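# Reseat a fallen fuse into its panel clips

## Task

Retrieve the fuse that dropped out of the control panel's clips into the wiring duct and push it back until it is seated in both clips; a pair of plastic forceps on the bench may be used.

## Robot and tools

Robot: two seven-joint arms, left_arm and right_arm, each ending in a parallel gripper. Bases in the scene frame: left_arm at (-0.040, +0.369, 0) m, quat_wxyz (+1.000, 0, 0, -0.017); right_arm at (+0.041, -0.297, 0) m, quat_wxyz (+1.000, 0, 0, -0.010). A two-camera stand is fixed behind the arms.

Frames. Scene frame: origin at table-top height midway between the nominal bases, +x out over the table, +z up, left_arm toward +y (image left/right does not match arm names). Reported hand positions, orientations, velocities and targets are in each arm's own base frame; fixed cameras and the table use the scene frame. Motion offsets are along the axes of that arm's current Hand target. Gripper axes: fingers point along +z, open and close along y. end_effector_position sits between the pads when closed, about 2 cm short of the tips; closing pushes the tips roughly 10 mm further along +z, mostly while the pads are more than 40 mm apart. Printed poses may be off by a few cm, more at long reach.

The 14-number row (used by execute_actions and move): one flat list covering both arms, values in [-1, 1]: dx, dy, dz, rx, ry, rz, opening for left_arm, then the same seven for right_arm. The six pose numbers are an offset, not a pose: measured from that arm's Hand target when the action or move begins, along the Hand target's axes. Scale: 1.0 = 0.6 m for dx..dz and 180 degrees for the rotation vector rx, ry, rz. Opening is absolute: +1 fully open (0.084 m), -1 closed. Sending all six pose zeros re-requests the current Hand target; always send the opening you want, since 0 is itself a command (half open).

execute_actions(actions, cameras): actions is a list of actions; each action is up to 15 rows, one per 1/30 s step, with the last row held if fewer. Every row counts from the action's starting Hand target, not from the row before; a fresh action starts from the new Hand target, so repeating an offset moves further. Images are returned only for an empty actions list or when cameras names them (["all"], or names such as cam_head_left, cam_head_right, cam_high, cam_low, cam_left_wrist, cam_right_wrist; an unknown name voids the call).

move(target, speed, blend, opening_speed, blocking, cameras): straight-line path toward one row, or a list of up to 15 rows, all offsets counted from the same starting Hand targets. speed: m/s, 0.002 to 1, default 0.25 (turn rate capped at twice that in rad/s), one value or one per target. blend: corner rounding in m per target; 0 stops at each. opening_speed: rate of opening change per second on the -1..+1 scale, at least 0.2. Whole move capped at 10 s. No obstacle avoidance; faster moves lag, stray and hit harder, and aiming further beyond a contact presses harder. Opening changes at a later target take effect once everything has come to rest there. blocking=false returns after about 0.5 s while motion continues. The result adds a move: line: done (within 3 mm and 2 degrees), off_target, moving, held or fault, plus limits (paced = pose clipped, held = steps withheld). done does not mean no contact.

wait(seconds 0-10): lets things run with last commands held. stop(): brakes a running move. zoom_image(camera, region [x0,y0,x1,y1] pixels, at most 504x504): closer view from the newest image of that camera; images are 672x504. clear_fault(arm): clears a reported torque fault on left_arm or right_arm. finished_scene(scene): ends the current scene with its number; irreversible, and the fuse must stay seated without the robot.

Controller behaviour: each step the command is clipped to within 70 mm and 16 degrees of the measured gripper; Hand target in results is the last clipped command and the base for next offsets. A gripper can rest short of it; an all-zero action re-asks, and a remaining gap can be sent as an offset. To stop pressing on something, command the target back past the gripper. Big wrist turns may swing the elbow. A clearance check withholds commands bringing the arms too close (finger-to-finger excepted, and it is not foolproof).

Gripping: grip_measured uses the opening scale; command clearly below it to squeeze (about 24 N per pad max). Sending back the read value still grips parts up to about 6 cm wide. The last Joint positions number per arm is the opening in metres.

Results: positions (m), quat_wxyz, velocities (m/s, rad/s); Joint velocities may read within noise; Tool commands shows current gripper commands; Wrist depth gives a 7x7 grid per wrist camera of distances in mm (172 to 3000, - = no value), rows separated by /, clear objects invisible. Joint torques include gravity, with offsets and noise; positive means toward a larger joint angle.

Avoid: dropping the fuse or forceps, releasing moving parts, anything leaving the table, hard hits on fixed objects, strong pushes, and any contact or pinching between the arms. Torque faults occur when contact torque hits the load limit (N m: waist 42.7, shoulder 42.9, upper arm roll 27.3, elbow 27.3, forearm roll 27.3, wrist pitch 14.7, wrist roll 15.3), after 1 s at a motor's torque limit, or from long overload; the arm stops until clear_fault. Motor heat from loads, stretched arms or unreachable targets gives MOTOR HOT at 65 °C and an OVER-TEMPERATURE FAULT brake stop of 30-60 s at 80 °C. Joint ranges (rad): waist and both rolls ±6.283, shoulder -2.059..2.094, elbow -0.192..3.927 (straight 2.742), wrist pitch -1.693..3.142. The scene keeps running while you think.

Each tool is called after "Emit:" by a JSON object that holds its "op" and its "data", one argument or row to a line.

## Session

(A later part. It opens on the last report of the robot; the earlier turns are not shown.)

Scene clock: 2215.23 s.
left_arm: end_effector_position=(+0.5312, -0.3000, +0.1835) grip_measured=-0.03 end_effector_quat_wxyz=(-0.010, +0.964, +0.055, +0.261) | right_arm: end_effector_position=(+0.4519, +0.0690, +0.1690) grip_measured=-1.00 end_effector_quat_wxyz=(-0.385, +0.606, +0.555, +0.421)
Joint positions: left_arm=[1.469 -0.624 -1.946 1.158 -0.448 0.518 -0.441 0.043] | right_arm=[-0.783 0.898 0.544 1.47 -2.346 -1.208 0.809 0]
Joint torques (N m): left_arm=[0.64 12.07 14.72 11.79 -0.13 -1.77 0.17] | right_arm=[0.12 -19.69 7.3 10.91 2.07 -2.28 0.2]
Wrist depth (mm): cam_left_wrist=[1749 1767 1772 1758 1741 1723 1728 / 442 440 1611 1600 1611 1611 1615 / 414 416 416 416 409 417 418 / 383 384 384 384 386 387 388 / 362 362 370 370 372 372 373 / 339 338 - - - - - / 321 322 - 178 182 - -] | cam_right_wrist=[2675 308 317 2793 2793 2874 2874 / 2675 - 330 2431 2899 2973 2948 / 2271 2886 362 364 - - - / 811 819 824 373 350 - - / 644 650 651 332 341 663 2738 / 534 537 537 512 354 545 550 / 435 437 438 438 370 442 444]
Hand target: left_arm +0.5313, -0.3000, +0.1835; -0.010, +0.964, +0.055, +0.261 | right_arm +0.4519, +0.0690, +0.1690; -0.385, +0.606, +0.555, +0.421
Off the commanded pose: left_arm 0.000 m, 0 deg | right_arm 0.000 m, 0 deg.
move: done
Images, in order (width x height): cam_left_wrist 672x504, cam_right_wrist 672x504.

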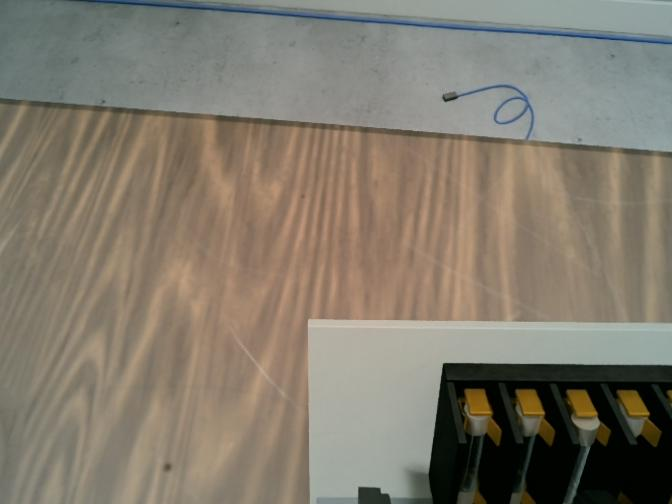

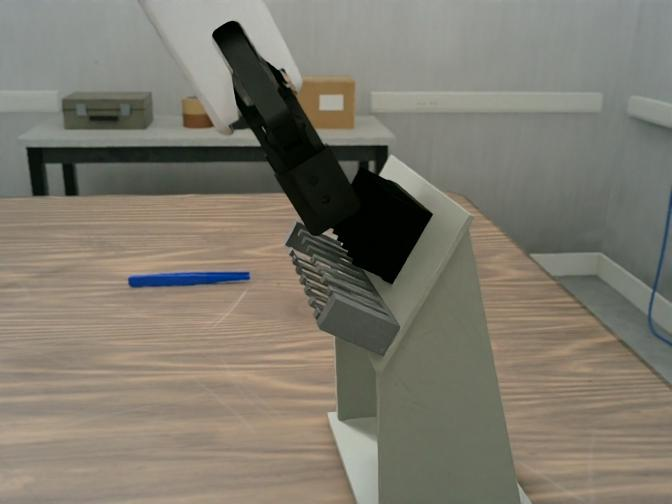

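Emit:
{"op": "move", "data": {
  "target": [0.0025,0.0005,0.0043,0,0,0,-0.02,0,0,0,0,0,0,-1],
  "speed": 0.015,
  "cameras": ["cam_left_wrist","cam_right_wrist"]
}}

Emit:
{"op": "zoom_image", "data": {
  "camera": "cam_left_wrist",
  "region": [512, 384, 672, 504]
}}

Emit:
{"op": "zoom_image", "data": {
  "camera": "cam_right_wrist",
  "region": [290, 150, 400, 260]
}}

Scene clock: 2227.37 s.
left_arm: end_effector_position=(+0.5339, -0.3001, +0.1820) grip_measured=-0.03 end_effector_quat_wxyz=(-0.010, +0.964, +0.055, +0.261) | right_arm: end_effector_position=(+0.4519, +0.0690, +0.1690) grip_measured=-1.00 end_effector_quat_wxyz=(-0.385, +0.606, +0.555, +0.421)
Joint positions: left_arm=[1.484 -0.629 -1.957 1.165 -0.452 0.517 -0.437 0.043] | right_arm=[-0.783 0.898 0.544 1.47 -2.346 -1.208 0.809 0]
Joint torques (N m): left_arm=[0.34 12.55 14.78 11.7 -0.35 -2.15 0.34] | right_arm=[0.18 -19.72 7.21 10.97 2.09 -2.28 0.27]
Wrist depth (mm): cam_left_wrist=[1749 1749 1767 1758 1741 1715 1732 / 439 1593 1622 1607 1607 1596 1626 / 411 412 415 414 408 416 417 / 381 382 383 383 384 384 386 / 360 361 368 369 370 370 371 / 336 337 - - - - - / 320 321 - 178 - - -] | cam_right_wrist=[2675 308 318 2760 2805 2874 2886 / 2654 - 320 2389 2923 2960 2911 / 2264 2851 362 363 2973 - - / 812 819 820 365 350 - - / 643 649 650 332 340 664 2749 / 532 536 537 511 354 545 548 / 434 436 438 439 371 442 445]
Hand target: left_arm +0.5339, -0.3001, +0.1820; -0.010, +0.964, +0.055, +0.261 | right_arm +0.4519, +0.0690, +0.1690; -0.385, +0.606, +0.555, +0.421
Off the commanded pose: left_arm 0.000 m, 0 deg | right_arm 0.000 m, 0 deg.
move: done
Images, in order (width x height): cam_left_wrist 672x504, cam_right_wrist 672x504.

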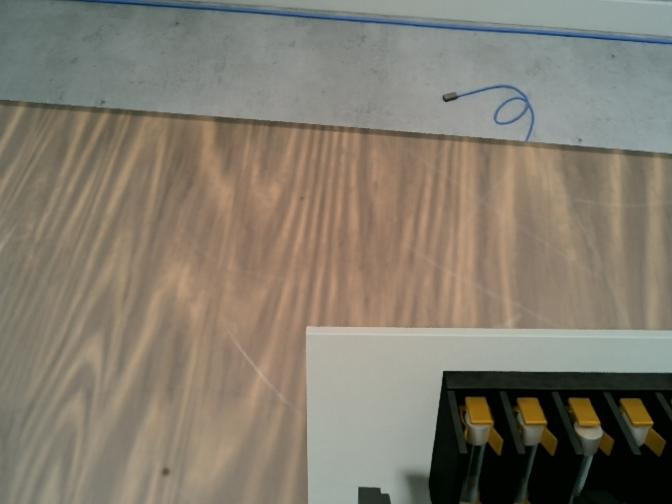

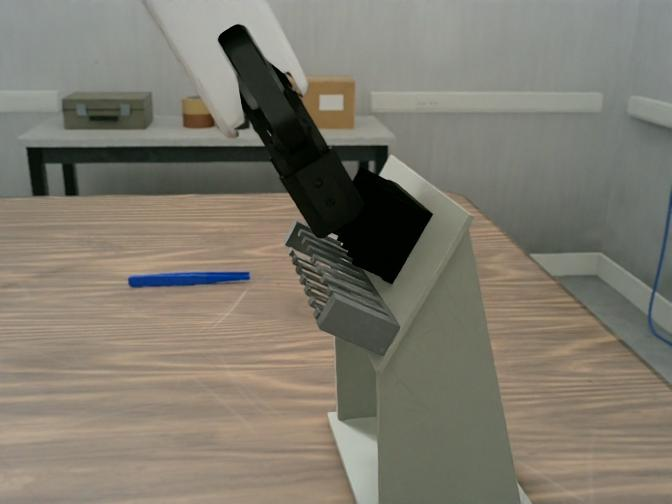

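Scaled by 3.150 from the camera's 672x504 image, which has a finer 960x720 frame.

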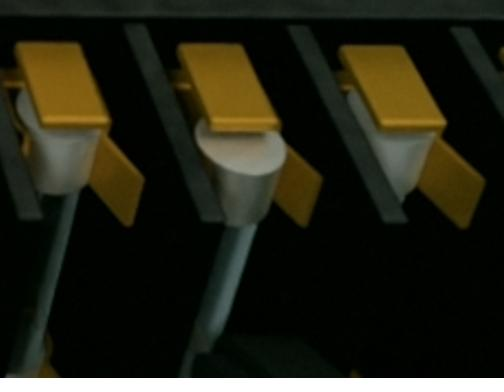

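Scaled by 4.582 from the camera's 672x504 image, which has a finer 960x720 frame.

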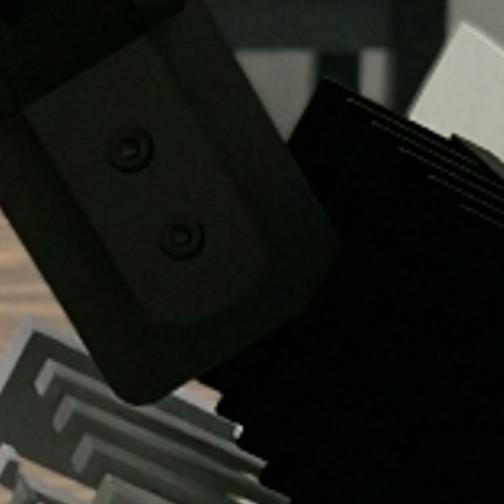

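Emit:
{"op": "move", "data": {
  "target": [0.0017,0,0.0029,0,0,0,-0.02,0,0,0,0,0,0,-1],
  "speed": 0.015,
  "cameras": []
}}

Emit:
{"op": "move", "data": {
  "target": [0.0013,0,0.0022,0,0,0,-0.02,0,0,0,0,0,0,-1],
  "speed": 0.015,
  "cameras": ["cam_left_wrist","cam_right_wrist"]
}}

Emit:
{"op": "zoom_image", "data": {
  "camera": "cam_left_wrist",
  "region": [512, 384, 672, 504]
}}

Emit:
{"op": "zoom_image", "data": {
  "camera": "cam_right_wrist",
  "region": [290, 150, 400, 260]
}}

Scene clock: 2239.77 s.
left_arm: end_effector_position=(+0.5356, -0.2999, +0.1810) grip_measured=-0.03 end_effector_quat_wxyz=(-0.010, +0.964, +0.055, +0.261) | right_arm: end_effector_position=(+0.4519, +0.0690, +0.1690) grip_measured=-1.00 end_effector_quat_wxyz=(-0.385, +0.606, +0.555, +0.421)
Joint positions: left_arm=[1.493 -0.632 -1.964 1.17 -0.455 0.516 -0.434 0.043] | right_arm=[-0.783 0.898 0.544 1.47 -2.346 -1.208 0.809 0]
Joint torques (N m): left_arm=[0.53 12.62 14.95 11.81 -0.37 -2.27 0.15] | right_arm=[0.2 -19.55 7.42 10.82 2.08 -2.27 0.13]
Wrist depth (mm): cam_left_wrist=[1754 1749 1745 1763 1723 1719 1736 / 440 1604 1604 1596 1593 1615 1607 / 410 412 413 413 405 415 416 / 380 381 382 381 383 383 384 / 358 361 367 368 362 363 363 / 334 336 - - - - - / 319 320 - 175 - - -] | cam_right_wrist=[2675 308 319 2738 2828 2874 2874 / 2664 2220 321 2389 2899 2986 2973 / 2257 2886 - 364 2973 - - / 812 819 824 364 350 - - / 646 649 650 331 340 662 2771 / 532 535 538 512 355 545 549 / 435 436 438 439 370 443 445]
Hand target: left_arm +0.5356, -0.2999, +0.1810; -0.010, +0.964, +0.055, +0.261 | right_arm +0.4519, +0.0690, +0.1690; -0.385, +0.606, +0.555, +0.421
Off the commanded pose: left_arm 0.000 m, 0 deg | right_arm 0.000 m, 0 deg.
move: done
No camera images: "cameras" was empty.

Scene clock: 2240.47 s.
left_arm: end_effector_position=(+0.5369, -0.2997, +0.1803) grip_measured=-0.03 end_effector_quat_wxyz=(-0.010, +0.964, +0.055, +0.261) | right_arm: end_effector_position=(+0.4519, +0.0690, +0.1690) grip_measured=-1.00 end_effector_quat_wxyz=(-0.385, +0.606, +0.555, +0.421)
Joint positions: left_arm=[1.501 -0.634 -1.969 1.174 -0.457 0.515 -0.431 0.043] | right_arm=[-0.783 0.898 0.544 1.47 -2.346 -1.208 0.809 0]
Joint torques (N m): left_arm=[0.44 12.84 14.89 11.62 -0.37 -2.19 0.27] | right_arm=[0.15 -19.39 7.48 10.87 2.03 -2.13 0.03]
Wrist depth (mm): cam_left_wrist=[1736 1754 1736 1754 1749 1754 1715 / 436 1615 1600 1604 1607 1615 1611 / 410 408 411 413 405 414 414 / 379 379 380 381 382 384 385 / 358 359 360 360 361 362 362 / 335 335 - - - - - / 319 319 - 173 - - -] | cam_right_wrist=[2685 - 316 2782 2828 2874 2911 / 2706 2213 320 2405 2899 2960 2923 / 2257 2851 - 365 2973 - - / 813 818 823 364 351 - - / 646 649 650 332 340 661 2760 / 534 535 537 512 355 545 548 / 436 437 438 439 370 443 444]
Hand target: left_arm +0.5370, -0.2997, +0.1803; -0.010, +0.964, +0.055, +0.261 | right_arm +0.4519, +0.0690, +0.1690; -0.385, +0.606, +0.555, +0.421
Off the commanded pose: left_arm 0.000 m, 0 deg | right_arm 0.000 m, 0 deg.
move: done
Images, in order (width x height): cam_left_wrist 672x504, cam_right_wrist 672x504.

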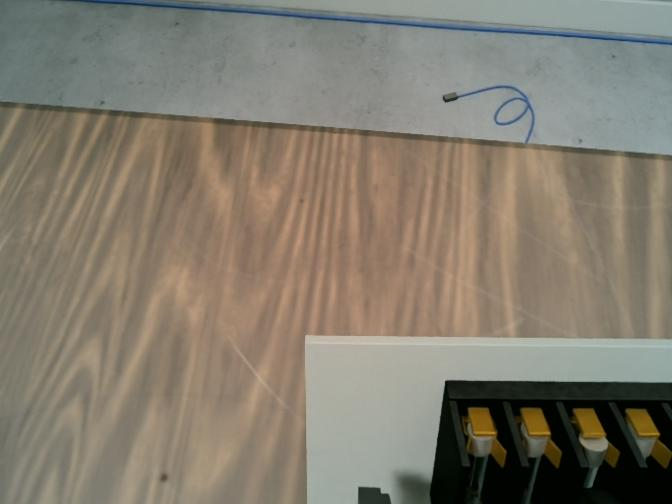

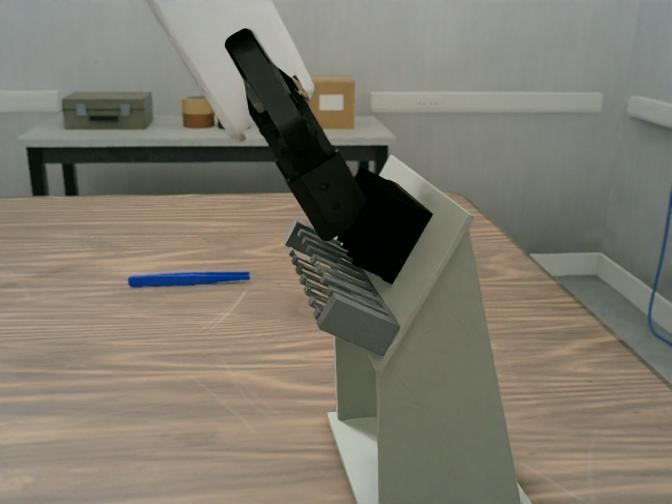

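Scaled by 3.150 from the camera's 672x504 image, which has a finer 960x720 frame.

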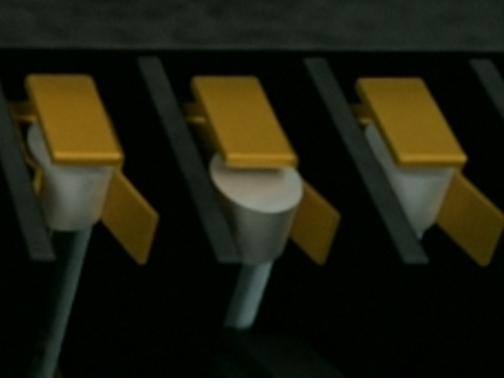

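Scaled by 4.582 from the camera's 672x504 image, which has a finer 960x720 frame.

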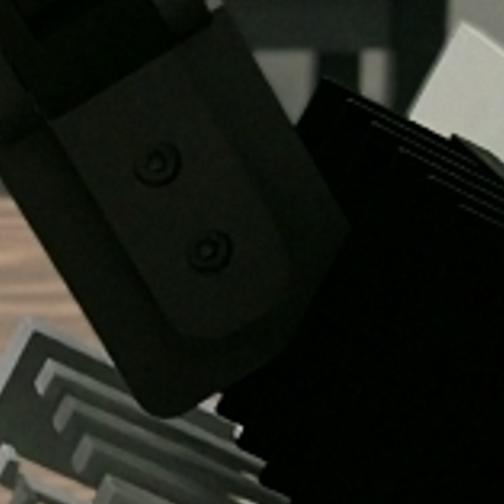

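Emit:
{"op": "move", "data": {
  "target": [0.0017,0,0.0029,0,0,0,-0.02,0,0,0,0,0,0,-1],
  "speed": 0.015,
  "cameras": []
}}

Emit:
{"op": "move", "data": {
  "target": [0.0013,0,0.0022,0,0,0,-0.02,0,0,0,0,0,0,-1],
  "speed": 0.015,
  "cameras": ["cam_left_wrist"]
}}

Emit:
{"op": "zoom_image", "data": {
  "camera": "cam_left_wrist",
  "region": [512, 384, 672, 504]
}}

Scene clock: 2246.13 s.
left_arm: end_effector_position=(+0.5386, -0.2997, +0.1793) grip_measured=-0.03 end_effector_quat_wxyz=(-0.010, +0.964, +0.055, +0.261) | right_arm: end_effector_position=(+0.4519, +0.0690, +0.1690) grip_measured=-1.00 end_effector_quat_wxyz=(-0.385, +0.606, +0.555, +0.421)
Joint positions: left_arm=[1.51 -0.637 -1.976 1.179 -0.46 0.514 -0.428 0.043] | right_arm=[-0.783 0.898 0.544 1.47 -2.346 -1.208 0.809 0]
Joint torques (N m): left_arm=[5.95 10.84 16.53 10.26 -0.38 -2.57 0.17] | right_arm=[-0.03 -19.48 7.29 10.86 2.03 -2.19 0.28]
Wrist depth (mm): cam_left_wrist=[1736 1745 1741 1772 1745 1723 1715 / 437 1574 1593 1604 1600 1611 1634 / 408 410 410 411 403 413 413 / 377 379 380 380 380 382 382 / 357 358 359 359 361 360 361 / 333 334 - - - - - / 317 317 - - - - -] | cam_right_wrist=[2685 - 317 2782 2863 2874 2911 / 2706 - 320 2397 2911 2973 2935 / 2249 2851 - 366 2948 - - / 813 818 820 364 350 - - / 647 649 650 332 341 663 2717 / 532 535 538 512 354 544 548 / 435 436 438 440 371 443 444]
Hand target: left_arm +0.5387, -0.2996, +0.1793; -0.010, +0.964, +0.055, +0.261 | right_arm +0.4519, +0.0690, +0.1690; -0.385, +0.606, +0.555, +0.421
Off the commanded pose: left_arm 0.000 m, 0 deg | right_arm 0.000 m, 0 deg.
move: done
No camera images: "cameras" was empty.

Scene clock: 2246.83 s.
left_arm: end_effector_position=(+0.5400, -0.2995, +0.1786) grip_measured=-0.03 end_effector_quat_wxyz=(-0.010, +0.964, +0.055, +0.261) | right_arm: end_effector_position=(+0.4519, +0.0690, +0.1690) grip_measured=-1.00 end_effector_quat_wxyz=(-0.385, +0.606, +0.555, +0.421)
Joint positions: left_arm=[1.517 -0.64 -1.981 1.182 -0.462 0.513 -0.426 0.043] | right_arm=[-0.783 0.898 0.544 1.47 -2.346 -1.208 0.809 0]
Joint torques (N m): left_arm=[3.06 11.66 14.9 10.7 -0.19 -2.43 0.3] | right_arm=[0.05 -19.5 7.42 10.78 1.96 -2.25 0.13]
Wrist depth (mm): cam_left_wrist=[1741 1745 1758 1741 1736 1728 1723 / 435 1585 1589 1622 1604 1611 1611 / 408 408 409 411 403 411 413 / 377 378 379 379 380 381 382 / 356 357 357 358 359 360 362 / 333 333 - - - - - / 316 318 - - - - -] | cam_right_wrist=[2644 - 314 2782 2816 2851 2874 / 2675 - 320 2389 2911 2999 2973 / 2279 2863 - 365 2999 - - / 812 818 822 364 350 - - / 644 649 651 331 341 663 2760 / 532 535 538 511 354 545 548 / 435 436 438 439 370 442 444]
Hand target: left_arm +0.5400, -0.2994, +0.1786; -0.010, +0.964, +0.055, +0.261 | right_arm +0.4519, +0.0690, +0.1690; -0.385, +0.606, +0.555, +0.421
Off the commanded pose: left_arm 0.000 m, 0 deg | right_arm 0.000 m, 0 deg.
move: done
Images, in order (width x height): cam_left_wrist 672x504.

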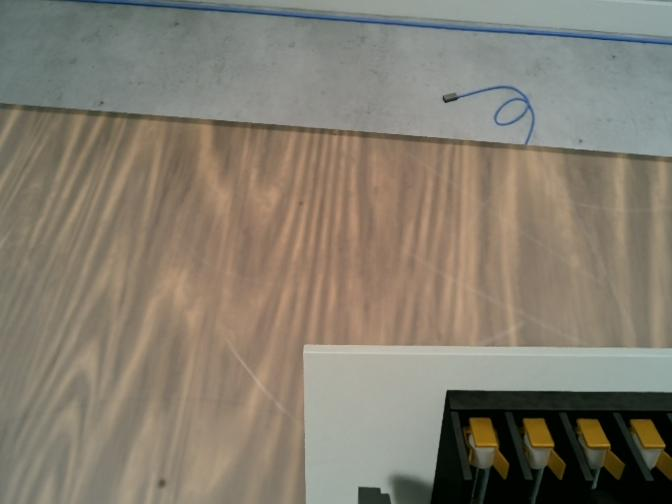

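Scaled by 3.150 from the camera's 672x504 image, which has a finer 960x720 frame.

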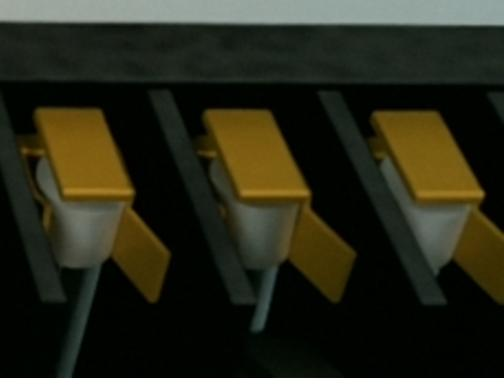

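Emit:
{"op": "move", "data": {
  "target": [0.0008,0,0.0014,0,0,0,-0.02,0,0,0,0,0,0,-1],
  "speed": 0.015,
  "cameras": []
}}

Emit:
{"op": "move", "data": {
  "target": [-0.04,0,-0.0693,0,0,0,-0.02,0,0,0,0,0,0,-1],
  "speed": 0.06,
  "cameras": ["cam_left_wrist"]
}}

Emit:
{"op": "zoom_image", "data": {
  "camera": "cam_left_wrist",
  "region": [372, 264, 672, 484]
}}

Scene clock: 2254.00 s.
left_arm: end_effector_position=(+0.5409, -0.2993, +0.1781) grip_measured=-0.03 end_effector_quat_wxyz=(-0.010, +0.964, +0.055, +0.261) | right_arm: end_effector_position=(+0.4519, +0.0690, +0.1690) grip_measured=-1.00 end_effector_quat_wxyz=(-0.385, +0.606, +0.555, +0.421)
Joint positions: left_arm=[1.522 -0.641 -1.985 1.184 -0.463 0.513 -0.425 0.043] | right_arm=[-0.783 0.898 0.544 1.47 -2.346 -1.208 0.809 0]
Joint torques (N m): left_arm=[0.58 12.91 14.75 11.83 -0.64 -2.19 0.29] | right_arm=[0.01 -19.52 7.34 10.87 2.1 -2.27 0.13]
Wrist depth (mm): cam_left_wrist=[1741 1745 1719 1754 1741 1711 1732 / 435 1593 1611 1585 1607 1604 1622 / 407 407 408 410 403 410 412 / 376 378 379 379 379 381 381 / 356 357 358 358 359 360 359 / 333 333 - - - - - / 316 317 - - - - -] | cam_right_wrist=[2634 - 319 2738 2851 2886 2911 / 2664 - 321 2405 2923 2973 2899 / 2271 2816 - 364 2999 - - / 815 821 822 364 350 - - / 644 648 652 332 340 663 2727 / 532 536 536 510 355 546 548 / 434 436 437 439 371 442 444]
Hand target: left_arm +0.5409, -0.2993, +0.1781; -0.010, +0.964, +0.055, +0.261 | right_arm +0.4519, +0.0690, +0.1690; -0.385, +0.606, +0.555, +0.421
Off the commanded pose: left_arm 0.000 m, 0 deg | right_arm 0.000 m, 0 deg.
move: done
No camera images: "cameras" was empty.

Scene clock: 2255.27 s.
left_arm: end_effector_position=(+0.4994, -0.3037, +0.2019) grip_measured=-0.03 end_effector_quat_wxyz=(-0.010, +0.964, +0.055, +0.261) | right_arm: end_effector_position=(+0.4519, +0.0690, +0.1690) grip_measured=-1.00 end_effector_quat_wxyz=(-0.385, +0.606, +0.555, +0.421)
Joint positions: left_arm=[1.283 -0.575 -1.806 1.08 -0.384 0.544 -0.506 0.043] | right_arm=[-0.783 0.898 0.544 1.47 -2.346 -1.208 0.809 0]
Joint torques (N m): left_arm=[-0.64 10.69 14.57 11.64 0.14 -1.86 0.02] | right_arm=[0.32 -19.68 7.36 10.71 2.02 -2.28 0.2]
Wrist depth (mm): cam_left_wrist=[1772 1790 1781 1763 1795 1763 1763 / 465 466 466 1619 1634 1634 1645 / 437 437 438 440 441 442 442 / 404 405 414 191 191 191 191 / 381 383 - 203 190 186 190 / 357 357 357 216 217 198 192 / 338 340 345 226 231 203 210] | cam_right_wrist=[- 303 2717 2782 2851 2863 2874 / 2675 - 355 2431 2863 2960 2899 / 2264 994 998 2935 2973 - - / 815 817 822 388 350 - - / 646 646 650 332 341 664 2782 / 532 536 538 512 354 545 548 / 435 435 438 439 371 442 444]
Hand target: left_arm +0.4994, -0.3037, +0.2019; -0.010, +0.964, +0.055, +0.261 | right_arm +0.4519, +0.0690, +0.1690; -0.385, +0.606, +0.555, +0.421
Off the commanded pose: left_arm 0.000 m, 0 deg | right_arm 0.000 m, 0 deg.
move: done
Images, in order (width x height): cam_left_wrist 672x504.

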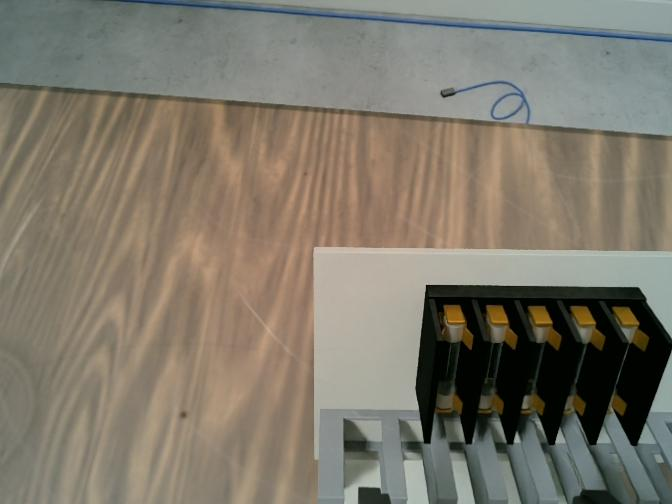

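Scaled by 1.680 from the camera's 672x504 image, which has a finer 960x720 frame.

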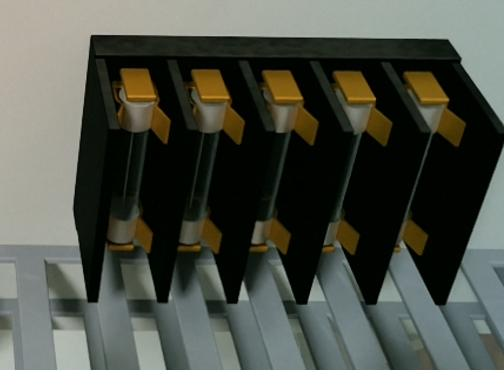

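Emit:
{"op": "zoom_image", "data": {
  "camera": "cam_left_wrist",
  "region": [450, 290, 610, 430]
}}

Scaled by 3.150 from the camera's 672x504 image, which has a finer 960x720 frame.

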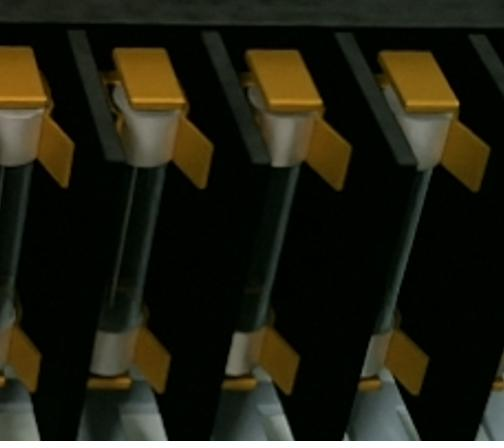

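Emit:
{"op": "finished_scene", "data": {
  "scene": 1
}}

The scene is finished: the task was done.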